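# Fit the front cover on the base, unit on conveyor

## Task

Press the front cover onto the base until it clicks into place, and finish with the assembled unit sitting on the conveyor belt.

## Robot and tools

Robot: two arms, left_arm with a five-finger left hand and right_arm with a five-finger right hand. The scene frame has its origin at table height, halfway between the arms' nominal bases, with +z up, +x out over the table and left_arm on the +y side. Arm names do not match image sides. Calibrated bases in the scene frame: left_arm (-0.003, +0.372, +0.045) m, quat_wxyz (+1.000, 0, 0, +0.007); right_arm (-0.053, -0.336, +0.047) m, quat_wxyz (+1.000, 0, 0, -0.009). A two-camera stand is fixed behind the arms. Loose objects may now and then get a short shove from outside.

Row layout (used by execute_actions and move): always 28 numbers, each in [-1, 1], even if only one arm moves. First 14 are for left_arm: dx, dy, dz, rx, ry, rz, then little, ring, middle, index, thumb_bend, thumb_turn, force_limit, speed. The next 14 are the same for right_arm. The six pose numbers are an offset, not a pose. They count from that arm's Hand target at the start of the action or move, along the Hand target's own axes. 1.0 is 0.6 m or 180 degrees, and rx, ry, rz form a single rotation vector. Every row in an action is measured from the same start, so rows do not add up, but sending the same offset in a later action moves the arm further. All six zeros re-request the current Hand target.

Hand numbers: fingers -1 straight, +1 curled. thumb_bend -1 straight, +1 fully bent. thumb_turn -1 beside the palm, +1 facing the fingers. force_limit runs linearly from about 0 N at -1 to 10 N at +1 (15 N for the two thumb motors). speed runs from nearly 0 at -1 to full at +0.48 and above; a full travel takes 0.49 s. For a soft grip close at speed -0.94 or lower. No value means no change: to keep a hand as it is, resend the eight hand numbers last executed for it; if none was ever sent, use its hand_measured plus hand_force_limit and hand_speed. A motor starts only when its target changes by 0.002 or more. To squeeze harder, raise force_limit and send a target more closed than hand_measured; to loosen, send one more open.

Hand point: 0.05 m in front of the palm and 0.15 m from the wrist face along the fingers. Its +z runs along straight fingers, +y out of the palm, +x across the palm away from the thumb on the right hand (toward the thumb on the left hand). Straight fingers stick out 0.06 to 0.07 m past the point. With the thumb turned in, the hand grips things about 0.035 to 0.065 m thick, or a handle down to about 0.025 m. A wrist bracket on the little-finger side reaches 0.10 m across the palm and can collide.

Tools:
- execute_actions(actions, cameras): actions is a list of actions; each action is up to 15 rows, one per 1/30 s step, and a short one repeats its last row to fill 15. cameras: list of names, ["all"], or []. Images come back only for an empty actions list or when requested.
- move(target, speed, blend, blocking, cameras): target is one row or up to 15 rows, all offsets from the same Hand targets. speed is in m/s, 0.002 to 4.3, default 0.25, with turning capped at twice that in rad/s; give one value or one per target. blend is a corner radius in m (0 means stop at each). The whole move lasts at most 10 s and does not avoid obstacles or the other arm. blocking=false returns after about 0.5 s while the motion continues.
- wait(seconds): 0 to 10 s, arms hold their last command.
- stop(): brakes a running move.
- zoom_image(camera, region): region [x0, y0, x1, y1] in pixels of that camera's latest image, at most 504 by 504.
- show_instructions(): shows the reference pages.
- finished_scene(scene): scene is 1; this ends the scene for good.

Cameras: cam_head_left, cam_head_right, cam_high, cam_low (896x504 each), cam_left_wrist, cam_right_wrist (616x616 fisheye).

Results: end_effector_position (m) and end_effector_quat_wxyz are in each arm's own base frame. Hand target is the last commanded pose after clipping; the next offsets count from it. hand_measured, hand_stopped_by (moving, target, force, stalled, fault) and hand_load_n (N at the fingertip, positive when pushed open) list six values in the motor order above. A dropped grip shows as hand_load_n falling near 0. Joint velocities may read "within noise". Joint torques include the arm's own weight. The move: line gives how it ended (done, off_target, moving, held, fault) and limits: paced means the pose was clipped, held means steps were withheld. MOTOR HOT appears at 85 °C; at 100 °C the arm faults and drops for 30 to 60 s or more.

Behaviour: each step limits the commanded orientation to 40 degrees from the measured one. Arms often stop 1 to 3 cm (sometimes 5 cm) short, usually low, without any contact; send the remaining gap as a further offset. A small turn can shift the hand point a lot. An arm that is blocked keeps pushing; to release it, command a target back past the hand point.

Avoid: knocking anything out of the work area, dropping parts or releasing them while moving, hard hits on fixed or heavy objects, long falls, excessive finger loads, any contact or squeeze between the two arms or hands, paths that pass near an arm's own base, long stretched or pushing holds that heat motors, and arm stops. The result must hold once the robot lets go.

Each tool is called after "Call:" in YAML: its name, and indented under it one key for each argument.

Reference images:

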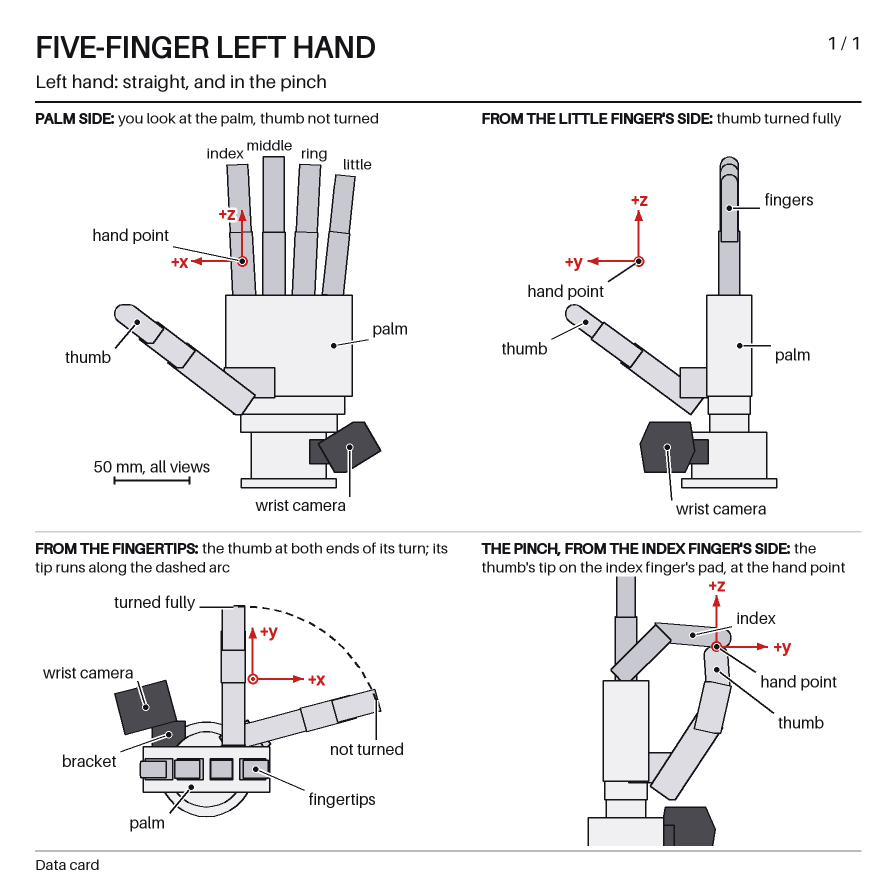

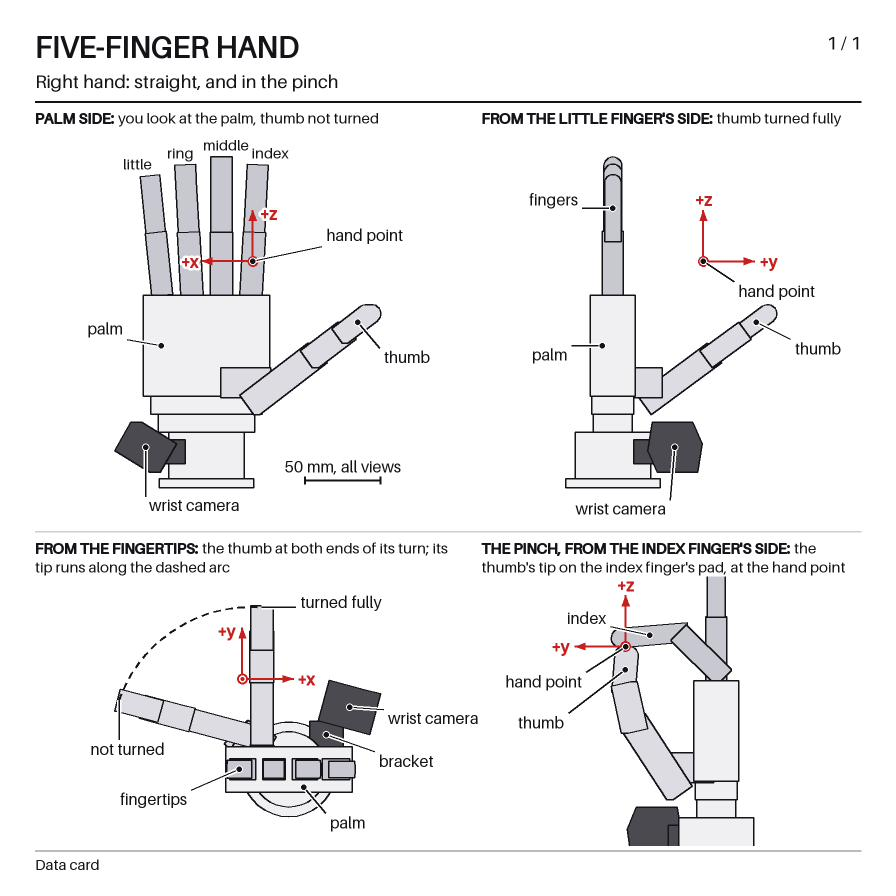

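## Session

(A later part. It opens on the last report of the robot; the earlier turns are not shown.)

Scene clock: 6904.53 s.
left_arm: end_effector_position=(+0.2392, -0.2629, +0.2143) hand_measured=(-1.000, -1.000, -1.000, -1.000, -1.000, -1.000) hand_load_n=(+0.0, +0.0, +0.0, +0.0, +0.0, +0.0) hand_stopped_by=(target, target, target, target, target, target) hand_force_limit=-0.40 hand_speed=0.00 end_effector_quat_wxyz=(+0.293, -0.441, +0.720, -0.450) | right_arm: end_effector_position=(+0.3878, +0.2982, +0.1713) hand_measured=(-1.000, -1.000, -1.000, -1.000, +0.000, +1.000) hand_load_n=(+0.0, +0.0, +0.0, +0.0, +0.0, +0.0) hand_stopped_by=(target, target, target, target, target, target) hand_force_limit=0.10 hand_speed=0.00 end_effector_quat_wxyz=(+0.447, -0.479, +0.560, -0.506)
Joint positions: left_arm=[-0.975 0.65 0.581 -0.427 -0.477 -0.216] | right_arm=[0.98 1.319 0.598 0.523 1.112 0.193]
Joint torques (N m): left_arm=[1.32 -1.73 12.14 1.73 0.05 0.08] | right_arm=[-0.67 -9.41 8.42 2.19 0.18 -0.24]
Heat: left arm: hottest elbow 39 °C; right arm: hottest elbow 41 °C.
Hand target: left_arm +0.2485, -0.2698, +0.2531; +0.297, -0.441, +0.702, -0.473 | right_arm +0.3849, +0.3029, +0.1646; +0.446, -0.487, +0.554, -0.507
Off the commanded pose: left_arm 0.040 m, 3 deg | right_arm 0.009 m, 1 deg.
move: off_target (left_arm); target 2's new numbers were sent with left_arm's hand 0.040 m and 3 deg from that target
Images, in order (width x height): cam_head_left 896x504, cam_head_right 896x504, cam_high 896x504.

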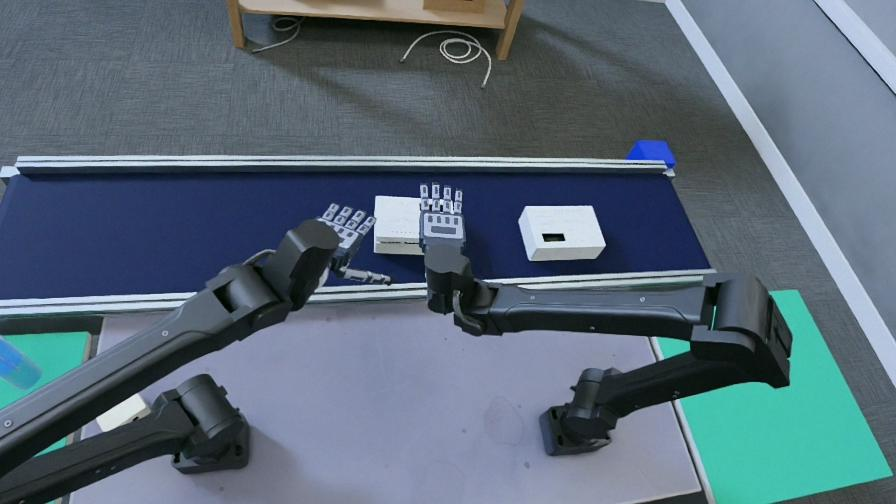

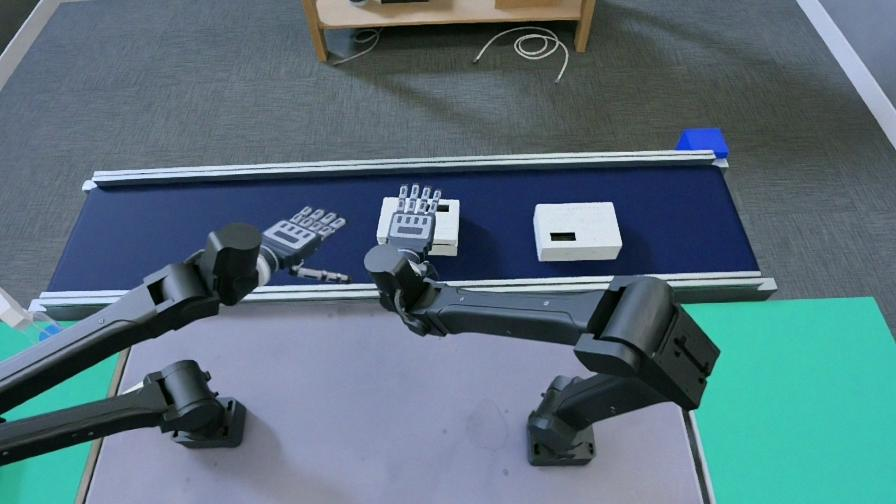

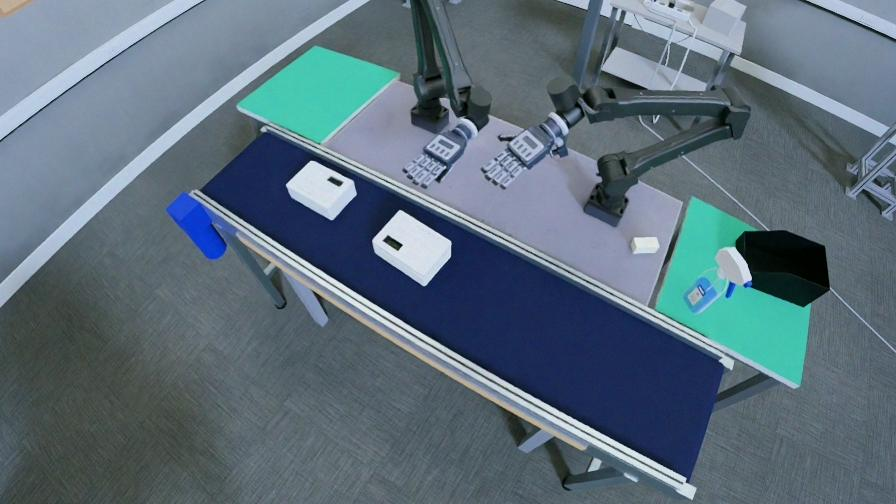

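Call:
move:
  target: [0,0,0,0,0,0,-1,-1,-1,-1,-1,-1,-0.4,0,0.0007,0.1830,0.0500,0,0,0,-1,-1,-1,-1,0,1,0.1,0]
  speed: 0.15

Call:
move:
  target: [-0.0945,-0.4692,0.1027,-0.3726,-0.0706,-0.1051,-1,-1,-1,-1,-1,-1,-0.4,0,0,0,0,0,0,0,-1,-1,-1,-1,0,1,0.1,0]
  speed: 0.2
  cameras: ["cam_head_left","cam_head_right","cam_high"]

Scene clock: 6920.33 s.
left_arm: end_effector_position=(+0.2392, -0.2629, +0.2143) hand_measured=(-1.000, -1.000, -1.000, -1.000, -1.000, -1.000) hand_load_n=(+0.0, +0.0, +0.0, +0.0, +0.0, -0.5) hand_stopped_by=(target, target, target, target, target, target) hand_force_limit=-0.40 hand_speed=0.00 end_effector_quat_wxyz=(+0.293, -0.441, +0.720, -0.450) | right_arm: end_effector_position=(+0.4015, +0.3049, +0.0552) hand_measured=(-1.000, -1.000, -1.000, -1.000, +0.000, +1.000) hand_load_n=(+0.0, +0.0, +0.0, -0.5, +0.0, +0.0) hand_stopped_by=(target, target, target, target, target, target) hand_force_limit=0.10 hand_speed=0.00 end_effector_quat_wxyz=(+0.449, -0.487, +0.555, -0.503)
Joint positions: left_arm=[-0.975 0.65 0.581 -0.427 -0.477 -0.216] | right_arm=[0.953 1.703 0.542 0.974 1.067 0.173]
Joint torques (N m): left_arm=[1.38 -1.9 12.18 1.77 0.03 0.09] | right_arm=[-2.26 -12.98 4.92 2.22 -0.02 -0.21]
Heat: left arm: hottest elbow 42 °C; right arm: hottest elbow 40 °C.
Hand target: left_arm +0.2485, -0.2698, +0.2531; +0.297, -0.441, +0.702, -0.473 | right_arm +0.4049, +0.2998, +0.0526; +0.446, -0.487, +0.554, -0.507
Off the commanded pose: left_arm 0.040 m, 3 deg | right_arm 0.007 m, 1 deg.
move: off_target (left_arm)

Scene clock: 6924.10 s.
left_arm: end_effector_position=(+0.4153, -0.2910, +0.4691) hand_measured=(-1.000, -1.000, -1.000, -1.000, -1.000, -1.000) hand_load_n=(+0.0, +0.0, +0.0, +0.0, +0.0, +0.0) hand_stopped_by=(target, target, target, target, target, target) hand_force_limit=-0.40 hand_speed=0.00 end_effector_quat_wxyz=(-0.043, +0.671, -0.699, +0.242) | right_arm: end_effector_position=(+0.4015, +0.3049, +0.0552) hand_measured=(-1.000, -1.000, -1.000, -1.000, +0.000, +1.000) hand_load_n=(+0.0, +0.0, +0.0, +0.0, +0.0, +0.0) hand_stopped_by=(target, target, target, target, target, target) hand_force_limit=0.10 hand_speed=0.00 end_effector_quat_wxyz=(+0.449, -0.487, +0.555, -0.503)
Joint positions: left_arm=[-0.476 1.589 2.181 -1.671 0.072 -0.453] | right_arm=[0.953 1.703 0.542 0.974 1.067 0.173]
Joint torques (N m): left_arm=[1.03 -11.93 9.99 1.05 0.29 -0.1] | right_arm=[-2.37 -12.98 4.94 2.28 -0.02 -0.25]
Heat: left arm: hottest elbow 43 °C; right arm: hottest elbow 40 °C.
Hand target: left_arm +0.4197, -0.2897, +0.4906; +0.000, +0.680, -0.733, +0.000 | right_arm +0.4049, +0.2998, +0.0526; +0.446, -0.487, +0.554, -0.507
Off the commanded pose: left_arm 0.022 m, 28 deg | right_arm 0.007 m, 1 deg.
joint sent to its limit (left arm) — joint 4 (wrist pitch), lower limit. The joint targets are off in orientation, not in position.
move: off_target (left_arm)
Images, in order (width x height): cam_head_left 896x504, cam_head_right 896x504, cam_high 896x504.

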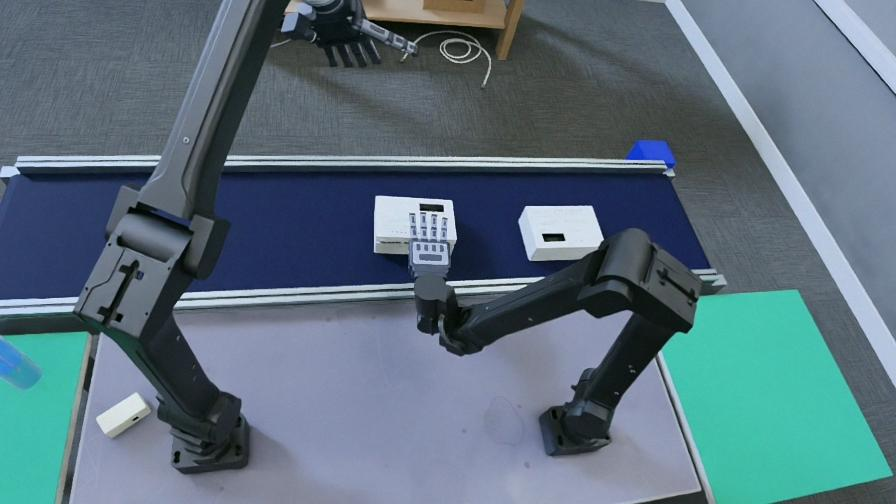

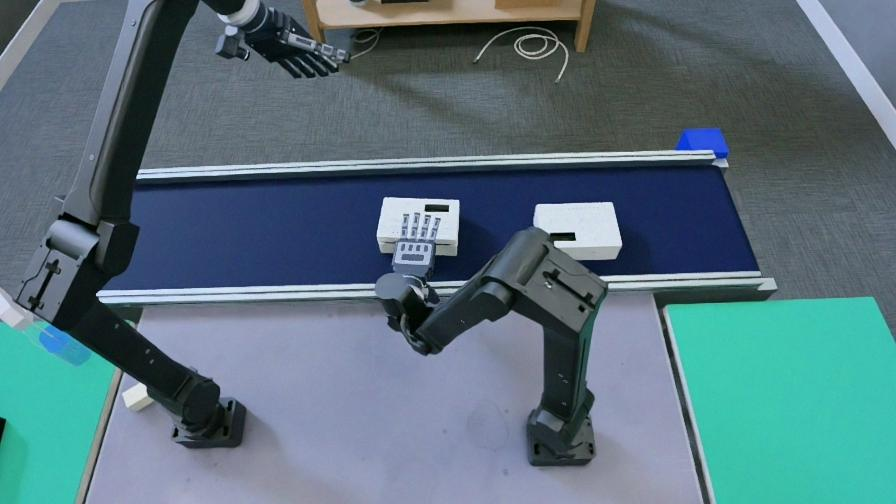

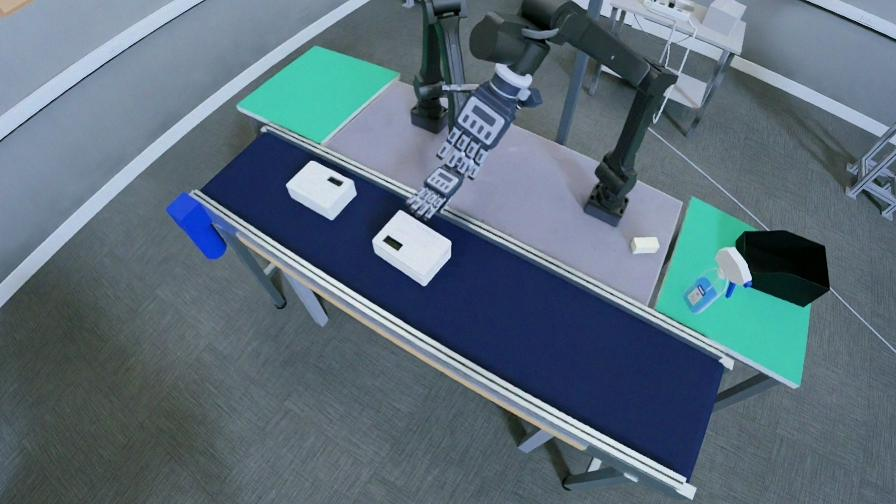

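Call:
move:
  target: [0.2484,-0.1480,0.6010,0,0,0,-1,-1,-1,-1,-1,-1,-0.4,0,0,0,0,0,0,0,-1,-1,-1,-1,0,1,0.1,0]
  speed: 0.2
  cameras: ["cam_head_left","cam_head_right","cam_high","cam_low"]

Scene clock: 6944.87 s.
left_arm: end_effector_position=(+0.4879, -0.4332, +0.0993) hand_measured=(-1.000, -1.000, -1.000, -1.000, -1.000, -1.000) hand_load_n=(+0.0, +0.0, +0.0, +0.0, +0.0, +0.0) hand_stopped_by=(target, target, target, target, target, target) hand_force_limit=-0.40 hand_speed=0.00 end_effector_quat_wxyz=(+0.008, +0.679, -0.733, -0.031) | right_arm: end_effector_position=(+0.4015, +0.3049, +0.0552) hand_measured=(-1.000, -1.000, -1.000, -1.000, +0.000, +1.000) hand_load_n=(+0.0, +0.0, +0.0, +0.0, +0.0, +0.0) hand_stopped_by=(target, target, target, target, target, target) hand_force_limit=0.10 hand_speed=0.00 end_effector_quat_wxyz=(+0.449, -0.487, +0.555, -0.503)
Joint positions: left_arm=[-0.635 2.279 2.254 -1.61 0.003 -0.559] | right_arm=[0.953 1.703 0.542 0.974 1.067 0.173]
Joint torques (N m): left_arm=[-0.21 -23.59 10.54 -0.13 0.04 -0.1] | right_arm=[-2.43 -12.92 4.9 2.24 -0.02 -0.24]
Motor temperatures (°C): left_arm=[27 31 46 27 28 29] | right_arm=[26 36 38 27 26 26]
Heat: left arm: hottest elbow 46 °C; right arm: hottest elbow 38 °C.
Hand target: left_arm +0.4973, -0.4451, +0.1301; +0.000, +0.680, -0.733, +0.000 | right_arm +0.4049, +0.2998, +0.0526; +0.446, -0.487, +0.554, -0.507
Off the commanded pose: left_arm 0.034 m, 4 deg | right_arm 0.007 m, 1 deg.
move: off_target (left_arm)
Images, in order (width x height): cam_head_left 896x504, cam_head_right 896x504, cam_high 896x504, cam_low 896x504.

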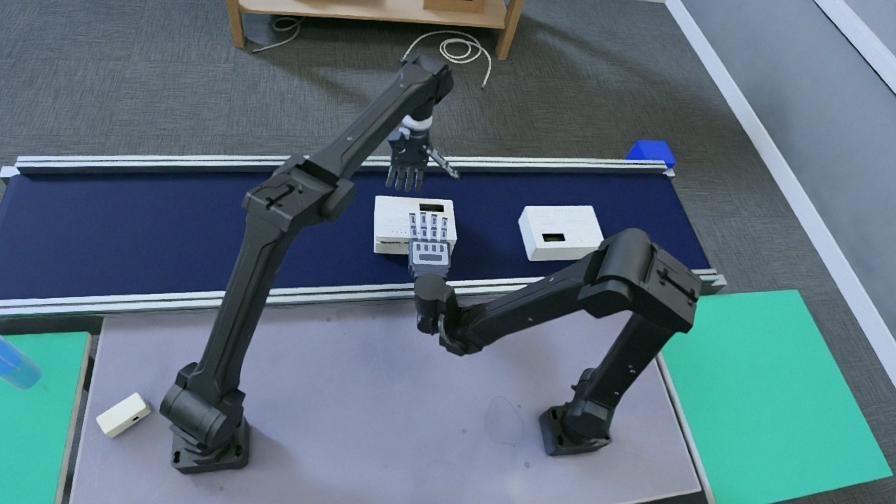

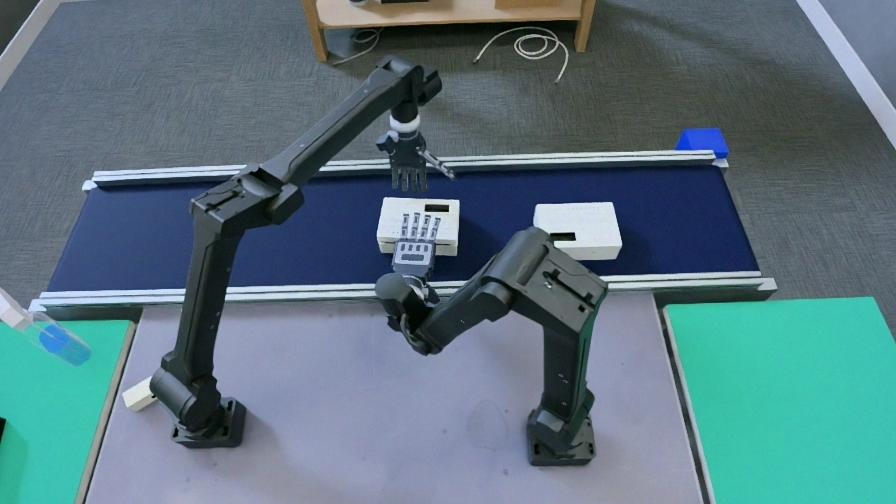

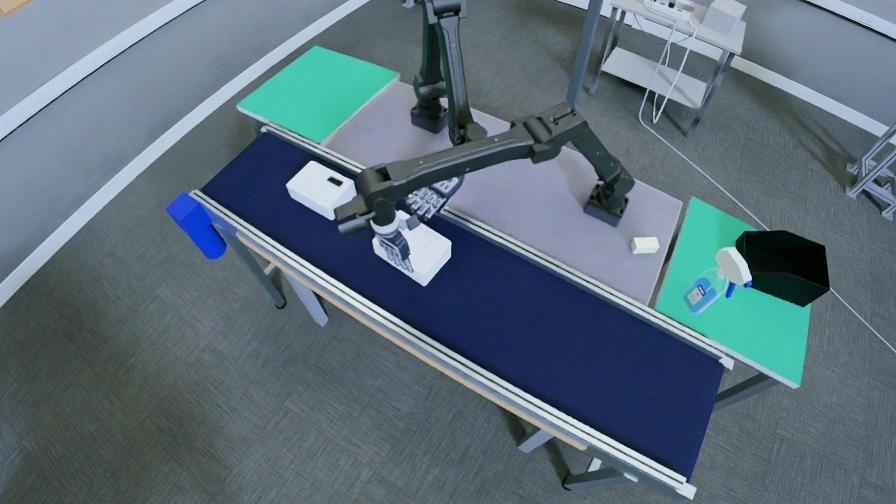

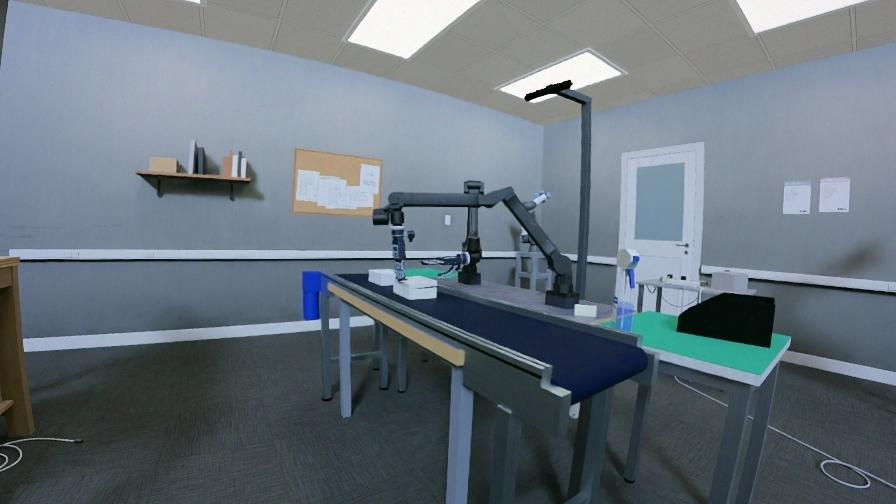

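Call:
zoom_image:
  camera: "cam_low"
  region: [370, 205, 460, 305]

Call:
zoom_image:
  camera: "cam_head_left"
  region: [360, 150, 470, 260]

Call:
zoom_image:
  camera: "cam_high"
  region: [340, 195, 460, 295]

Scaled by 5.040 from the camera's 896x504 image, which has a finer 1280x720 frame.

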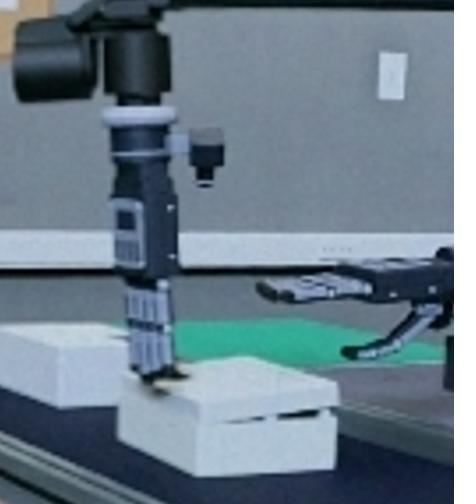

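Scaled by 4.582 from the camera's 896x504 image, which has a finer 1280x720 frame.

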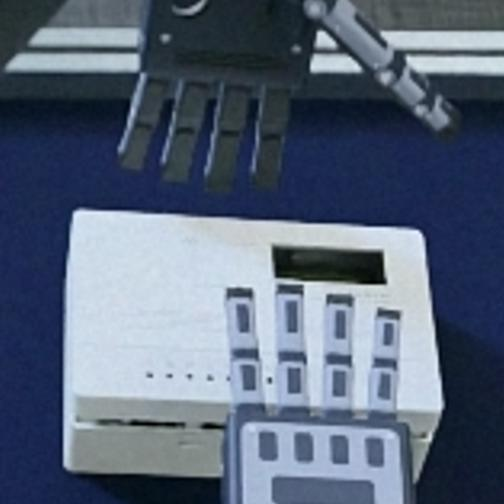

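Scaled by 4.200 from the camera's 896x504 image, which has a finer 1280x720 frame.

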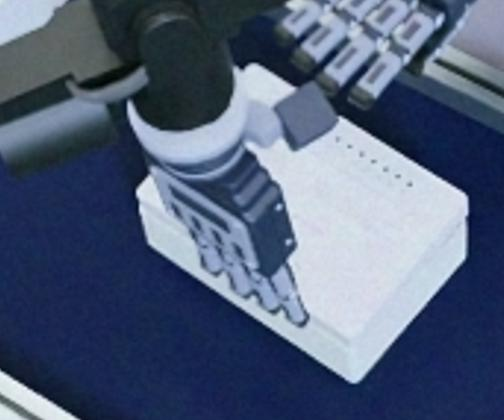

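Call:
move:
  target: [0.0332,-0.0025,0.0750,0,0,0,-1,-1,-1,-1,-1,-1,-0.4,0,0,0,0,0,0,0,-1,-1,-1,-1,0,1,0.1,0]
  speed: 0.08
  cameras: ["cam_head_left","cam_high","cam_low"]

Call:
zoom_image:
  camera: "cam_low"
  region: [370, 205, 460, 305]

Call:
zoom_image:
  camera: "cam_head_left"
  region: [360, 150, 470, 260]

Call:
zoom_image:
  camera: "cam_high"
  region: [340, 195, 460, 295]

Scene clock: 6969.27 s.
left_arm: end_effector_position=(+0.4885, -0.4530, +0.0691) hand_measured=(-1.000, -1.000, -1.000, -1.000, -1.000, -1.000) hand_load_n=(+0.0, +0.0, +0.0, +0.0, +0.0, +0.0) hand_stopped_by=(target, target, target, target, target, target) hand_force_limit=-0.40 hand_speed=0.00 end_effector_quat_wxyz=(+0.006, +0.679, -0.733, -0.026) | right_arm: end_effector_position=(+0.4015, +0.3049, +0.0552) hand_measured=(-1.000, -1.000, -1.000, -1.000, +0.000, +1.000) hand_load_n=(+0.0, +0.0, +0.0, -0.5, +0.0, +0.0) hand_stopped_by=(target, target, target, target, target, target) hand_force_limit=0.10 hand_speed=0.00 end_effector_quat_wxyz=(+0.449, -0.487, +0.555, -0.503)
Joint positions: left_arm=[-0.658 2.322 2.254 -1.556 0.003 -0.581] | right_arm=[0.953 1.703 0.542 0.974 1.067 0.173]
Joint torques (N m): left_arm=[-0.21 -23.3 9.09 0.7 0.07 -0.09] | right_arm=[-2.37 -13.1 4.9 2.26 -0.02 -0.24]
Heat: left arm: hottest elbow 50 °C; right arm: hottest elbow 37 °C.
Hand target: left_arm +0.4973, -0.4652, +0.0851; +0.000, +0.680, -0.733, +0.000 | right_arm +0.4049, +0.2998, +0.0526; +0.446, -0.487, +0.554, -0.507
Off the commanded pose: left_arm 0.022 m, 3 deg | right_arm 0.007 m, 1 deg.
move: off_target (left_arm)
Images, in order (width x height): cam_head_left 896x504, cam_high 896x504, cam_low 896x504.

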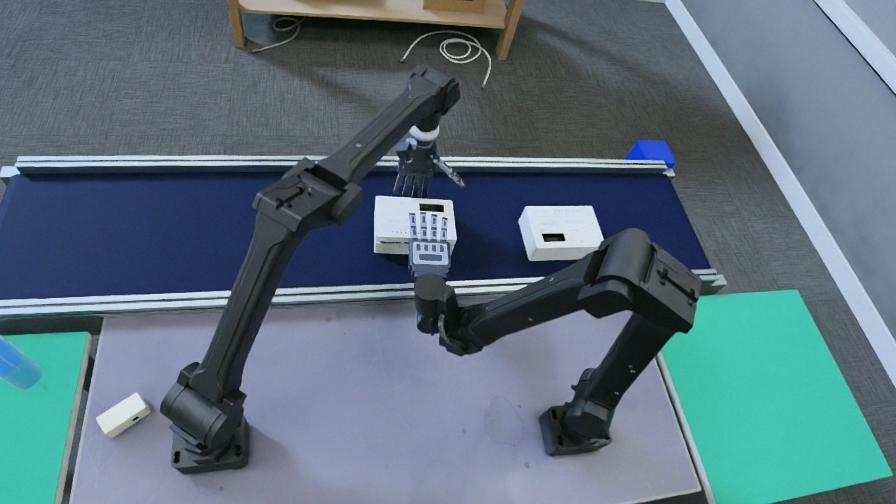

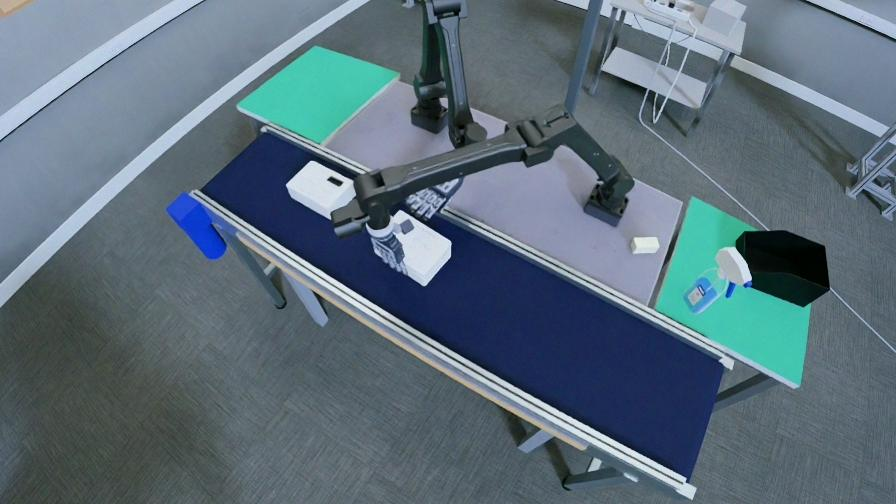

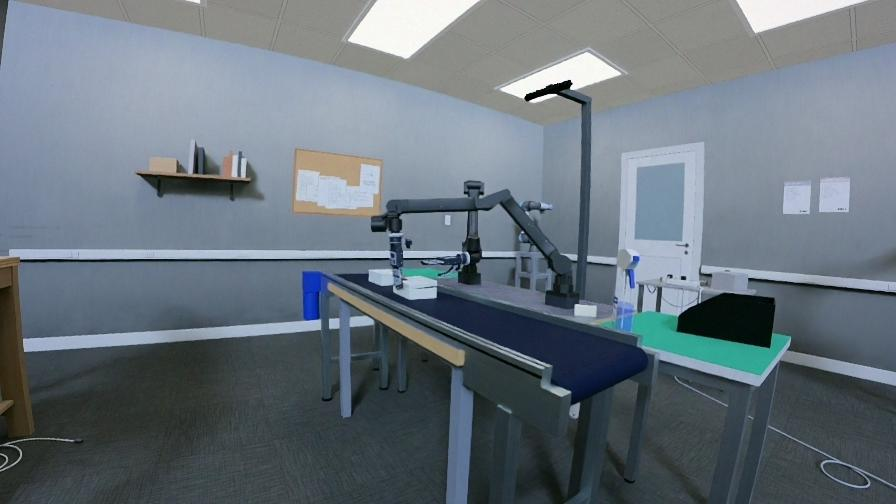

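Scaled by 5.040 from the camera's 896x504 image, which has a finer 1280x720 frame.

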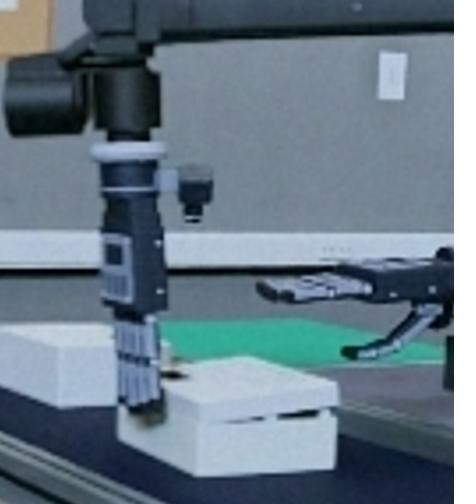

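Scaled by 4.582 from the camera's 896x504 image, which has a finer 1280x720 frame.

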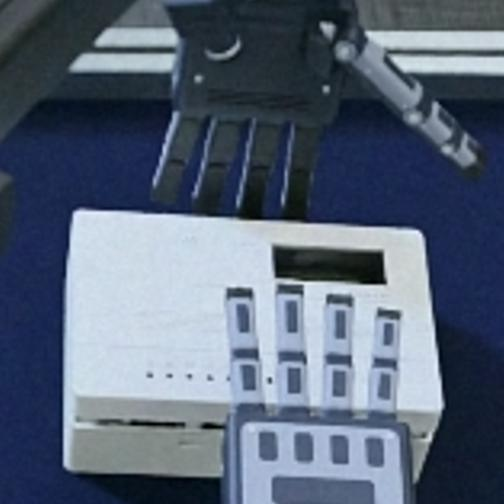

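Scaled by 4.200 from the camera's 896x504 image, which has a finer 1280x720 frame.

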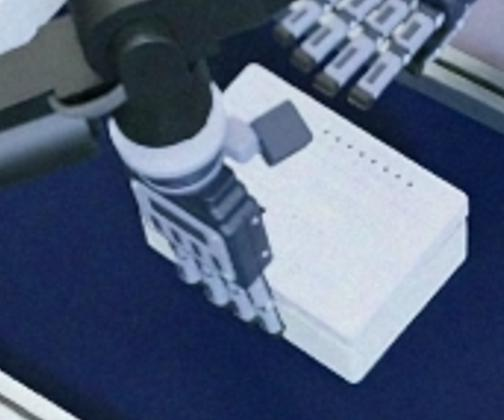

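Call:
move:
  target: [0,0,0.0433,0,0,0,-1,-1,-1,-1,-1,-1,-0.4,0,0,0,0,0,0,0,-1,-1,-1,-1,0,1,0.1,0]
  speed: 0.08
  cameras: ["cam_head_left","cam_low"]

Call:
zoom_image:
  camera: "cam_low"
  region: [370, 225, 460, 305]

Call:
zoom_image:
  camera: "cam_head_left"
  region: [360, 150, 470, 260]

Scene clock: 6977.30 s.
left_arm: end_effector_position=(+0.4980, -0.4603, +0.0609) hand_measured=(-1.000, -1.000, -1.000, -1.000, -1.000, -1.000) hand_load_n=(+0.0, +0.0, +0.0, +0.0, +0.0, +0.0) hand_stopped_by=(target, target, target, target, target, target) hand_force_limit=-0.40 hand_speed=0.00 end_effector_quat_wxyz=(+0.002, +0.680, -0.734, -0.004) | right_arm: end_effector_position=(+0.4015, +0.3049, +0.0552) hand_measured=(-1.000, -1.000, -1.000, -1.000, +0.000, +1.000) hand_load_n=(+0.0, +0.0, +0.0, +0.0, +0.0, +0.0) hand_stopped_by=(target, target, target, target, target, target) hand_force_limit=0.10 hand_speed=0.00 end_effector_quat_wxyz=(+0.449, -0.487, +0.555, -0.503)
Joint positions: left_arm=[-0.658 2.324 2.24 -1.495 0.002 -0.581] | right_arm=[0.953 1.703 0.542 0.974 1.067 0.173]
Joint torques (N m): left_arm=[-0.38 -22.65 6.48 0.85 0.07 -0.1] | right_arm=[-2.55 -13.22 4.96 2.25 -0.01 -0.25]
Heat: left arm: hottest elbow 49 °C; right arm: hottest elbow 36 °C.
Hand target: left_arm +0.4973, -0.4651, +0.0591; +0.000, +0.680, -0.733, +0.000 | right_arm +0.4049, +0.2998, +0.0526; +0.446, -0.487, +0.554, -0.507
Off the commanded pose: left_arm 0.005 m, 1 deg | right_arm 0.007 m, 1 deg.
move: done
Images, in order (width x height): cam_head_left 896x504, cam_low 896x504.

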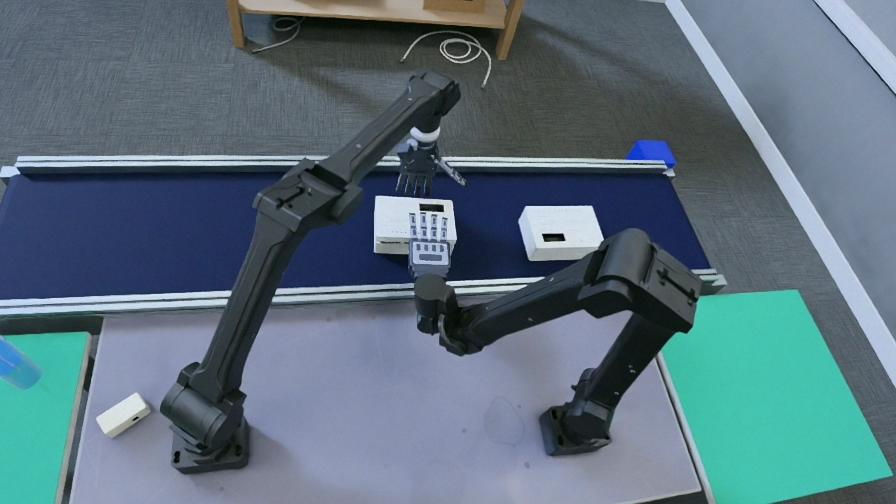

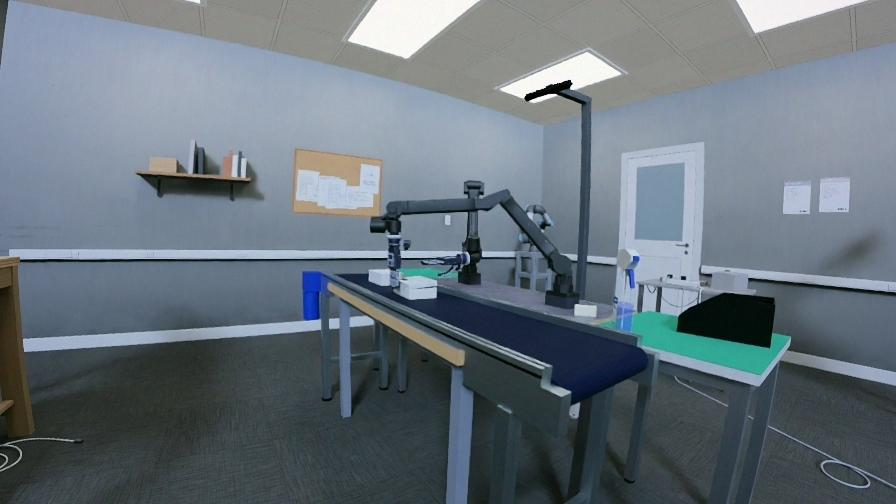

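Scaled by 5.600 from the camera's 896x504 image, which has a finer 1280x720 frame.

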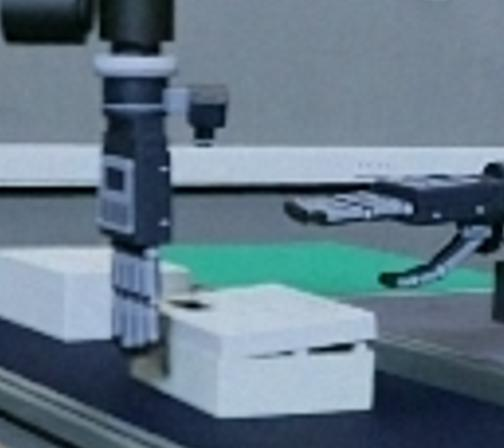

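Scaled by 4.582 from the camera's 896x504 image, which has a finer 1280x720 frame.

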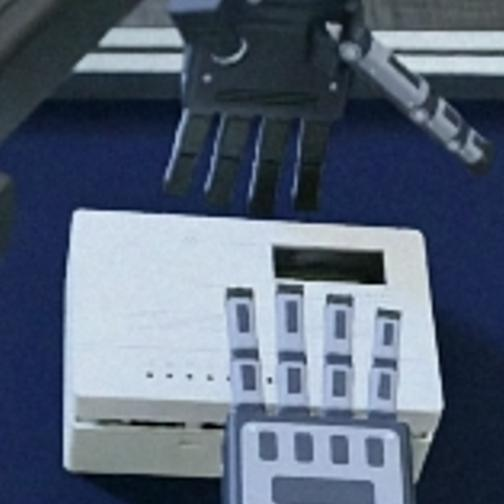

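Call:
move:
  target: [0.0028,0.0366,0.0167,0,0,0,-1,-1,-1,-1,-1,-1,-0.4,0,0,0,0,0,0,0,-1,-1,-1,-1,0,1,0.1,0]
  speed: 0.05
  cameras: ["cam_head_left","cam_low"]

Call:
zoom_image:
  camera: "cam_low"
  region: [380, 245, 450, 305]

Call:
zoom_image:
  camera: "cam_head_left"
  region: [360, 170, 470, 260]

Scene clock: 6989.47 s.
left_arm: end_effector_position=(+0.4746, -0.4591, +0.0362) hand_measured=(-1.000, -1.000, -1.000, -1.000, -1.000, -1.000) hand_load_n=(+0.0, +0.0, +0.0, +0.0, +0.0, +0.0) hand_stopped_by=(target, target, target, target, target, target) hand_force_limit=-0.40 hand_speed=0.00 end_effector_quat_wxyz=(+0.003, +0.679, -0.734, -0.015) | right_arm: end_effector_position=(+0.4015, +0.3049, +0.0552) hand_measured=(-1.000, -1.000, -1.000, -1.000, +0.000, +1.000) hand_load_n=(+0.0, +0.0, +0.0, +0.0, +0.0, +0.5) hand_stopped_by=(target, target, target, target, target, target) hand_force_limit=0.10 hand_speed=0.00 end_effector_quat_wxyz=(+0.449, -0.487, +0.555, -0.503)
Joint positions: left_arm=[-0.678 2.288 2.11 -1.422 0.001 -0.6] | right_arm=[0.953 1.703 0.542 0.974 1.067 0.173]
Joint torques (N m): left_arm=[0.15 -24.12 6.34 0.77 0.12 -0.1] | right_arm=[-2.43 -13.04 4.9 2.24 -0.01 -0.24]
Heat: left arm: hottest elbow 47 °C; right arm: hottest elbow 36 °C.
Hand target: left_arm +0.4753, -0.4651, +0.0492; +0.000, +0.680, -0.733, +0.000 | right_arm +0.4049, +0.2998, +0.0526; +0.446, -0.487, +0.554, -0.507
Off the commanded pose: left_arm 0.014 m, 2 deg | right_arm 0.007 m, 1 deg.
move: off_target (left_arm)
Images, in order (width x height): cam_head_left 896x504, cam_low 896x504.

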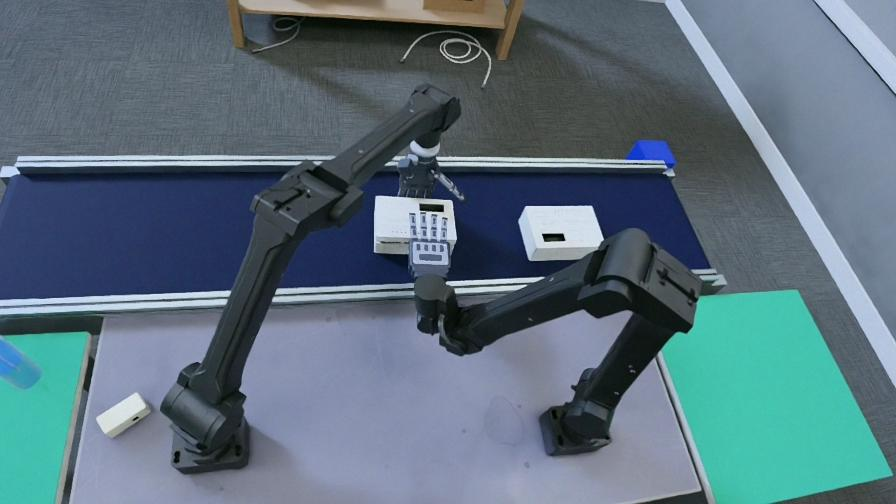

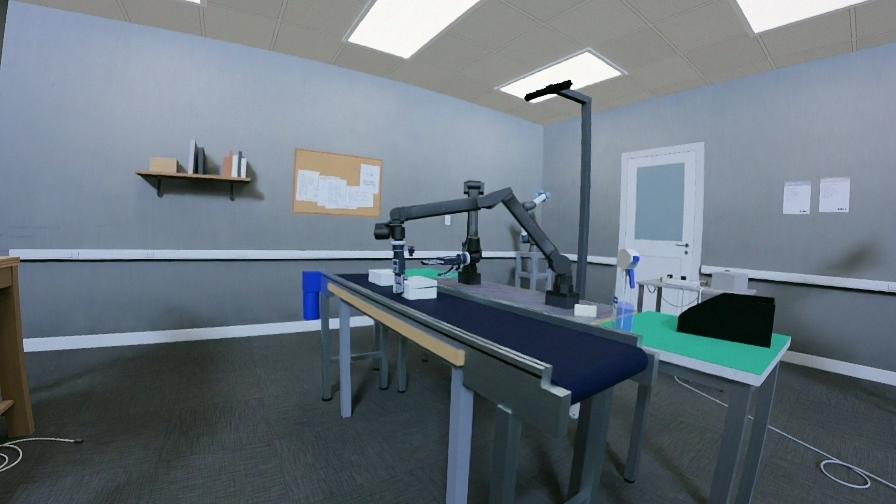

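Scaled by 7.200 from the camera's 896x504 image, which has a finer 1280x720 frame.

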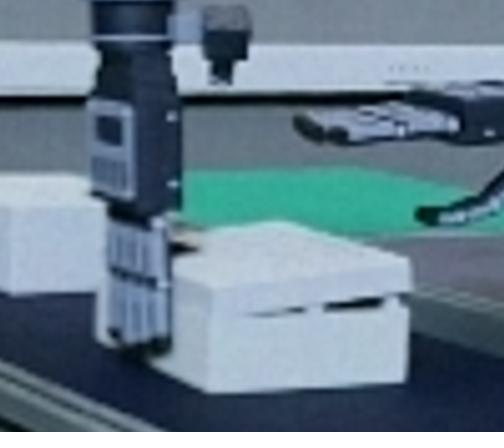

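Scaled by 4.582 from the camera's 896x504 image, which has a finer 1280x720 frame.

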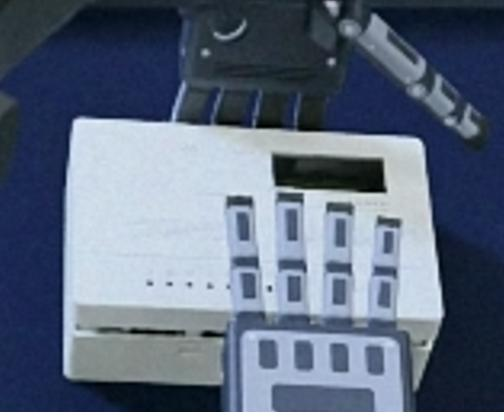

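Call:
move:
  target: [0.0018,0.0233,-0.0100,0,0,0,-1,-1,-1,-1,-1,-1,-0.4,0,0,0,0,0,0,0,-1,-1,-1,-1,0,1,0.1,0]
  speed: 0.05
  cameras: ["cam_head_left","cam_low"]

Call:
zoom_image:
  camera: "cam_low"
  region: [380, 245, 450, 305]

Call:
zoom_image:
  camera: "cam_head_left"
  region: [360, 170, 470, 260]

Scene clock: 7001.43 s.
left_arm: end_effector_position=(+0.4656, -0.4563, +0.0353) hand_measured=(-1.000, -1.000, -1.000, -1.000, -1.000, -1.000) hand_load_n=(+0.0, +0.0, +0.0, +0.0, +0.0, +0.0) hand_stopped_by=(target, target, target, target, target, target) hand_force_limit=-0.40 hand_speed=0.00 end_effector_quat_wxyz=(+0.002, +0.682, -0.731, -0.016) | right_arm: end_effector_position=(+0.4015, +0.3049, +0.0552) hand_measured=(-1.000, -1.000, -1.000, -1.000, +0.000, +1.000) hand_load_n=(+0.0, +0.0, +0.0, +0.0, +0.0, +0.5) hand_stopped_by=(target, target, target, target, target, target) hand_force_limit=0.10 hand_speed=0.00 end_effector_quat_wxyz=(+0.449, -0.487, +0.555, -0.503)
Joint positions: left_arm=[-0.683 2.261 2.058 -1.401 -0.001 -0.614] | right_arm=[0.953 1.703 0.542 0.974 1.067 0.173]
Joint torques (N m): left_arm=[-0.44 -24.53 6.22 0.55 0.22 -0.09] | right_arm=[-2.55 -13.04 4.93 2.26 -0.02 -0.25]
Heat: left arm: hottest elbow 45 °C; right arm: hottest elbow 36 °C.
Hand target: left_arm +0.4613, -0.4651, +0.0552; +0.000, +0.680, -0.733, +0.000 | right_arm +0.4049, +0.2998, +0.0526; +0.446, -0.487, +0.554, -0.507
Off the commanded pose: left_arm 0.022 m, 2 deg | right_arm 0.007 m, 1 deg.
move: off_target (left_arm)
Images, in order (width x height): cam_head_left 896x504, cam_low 896x504.

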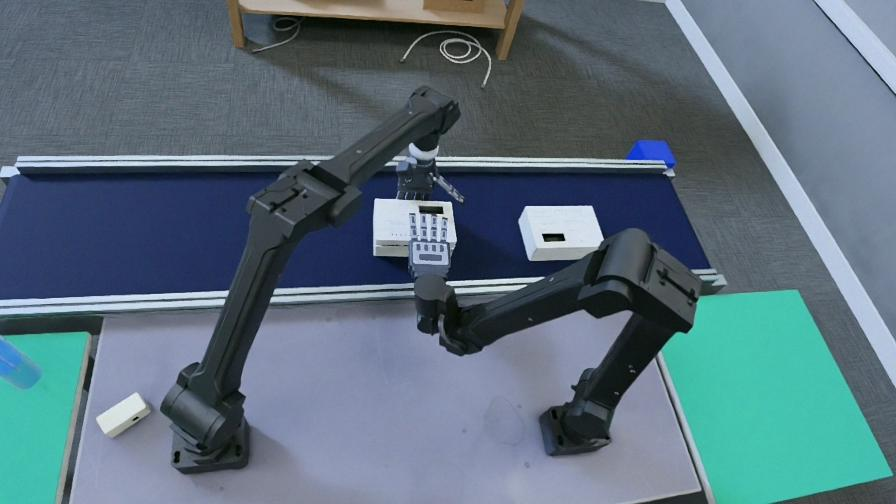

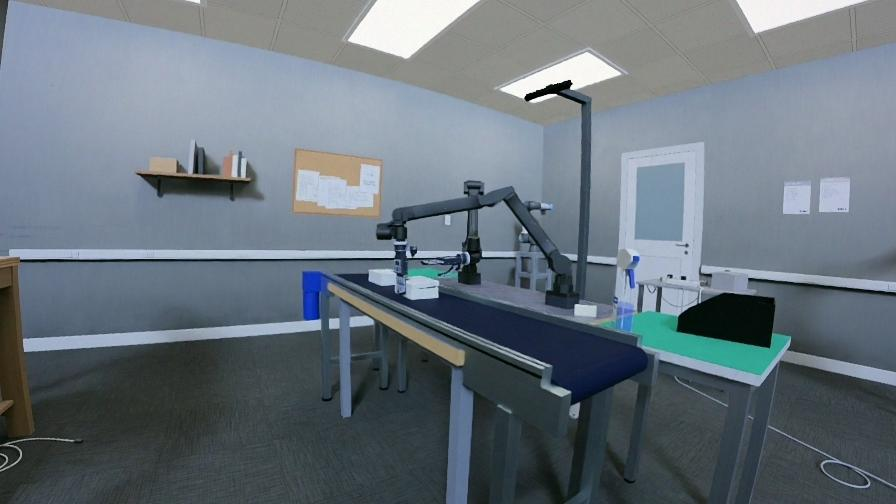

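Scaled by 7.200 from the camera's 896x504 image, which has a finer 1280x720 frame.

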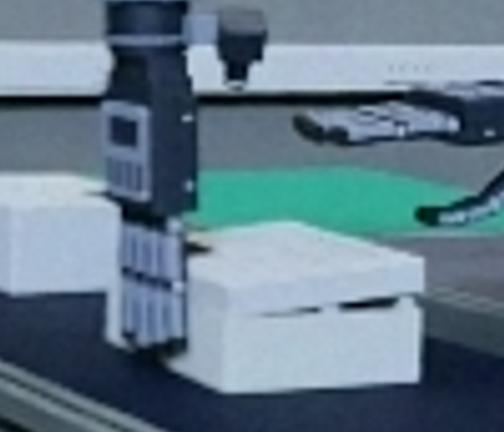

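Scaled by 4.582 from the camera's 896x504 image, which has a finer 1280x720 frame.

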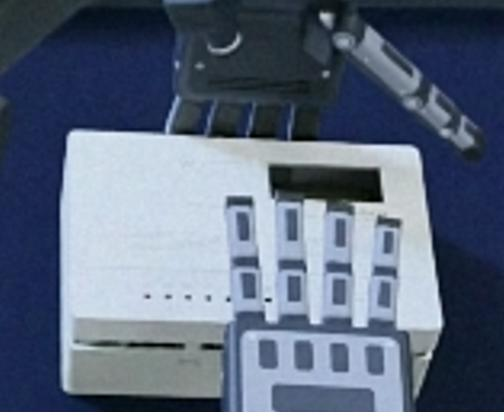

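Call:
zoom_image:
  camera: "cam_head_left"
  region: [370, 232, 415, 262]

Call:
zoom_image:
  camera: "cam_low"
  region: [415, 272, 445, 302]

Scaled by 11.200 from the camera's 896x504 image, which has a finer 1280x720 frame.

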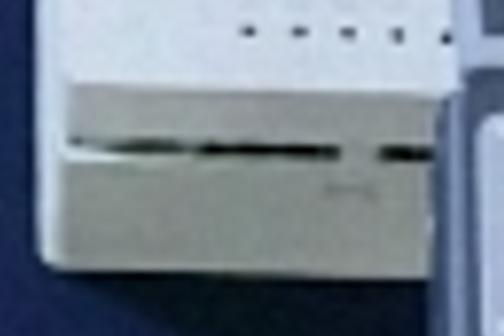

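Scaled by 16.800 from the camera's 896x504 image, which has a finer 1280x720 frame.

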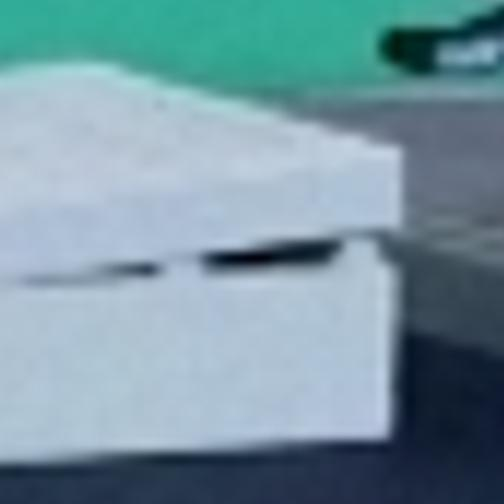

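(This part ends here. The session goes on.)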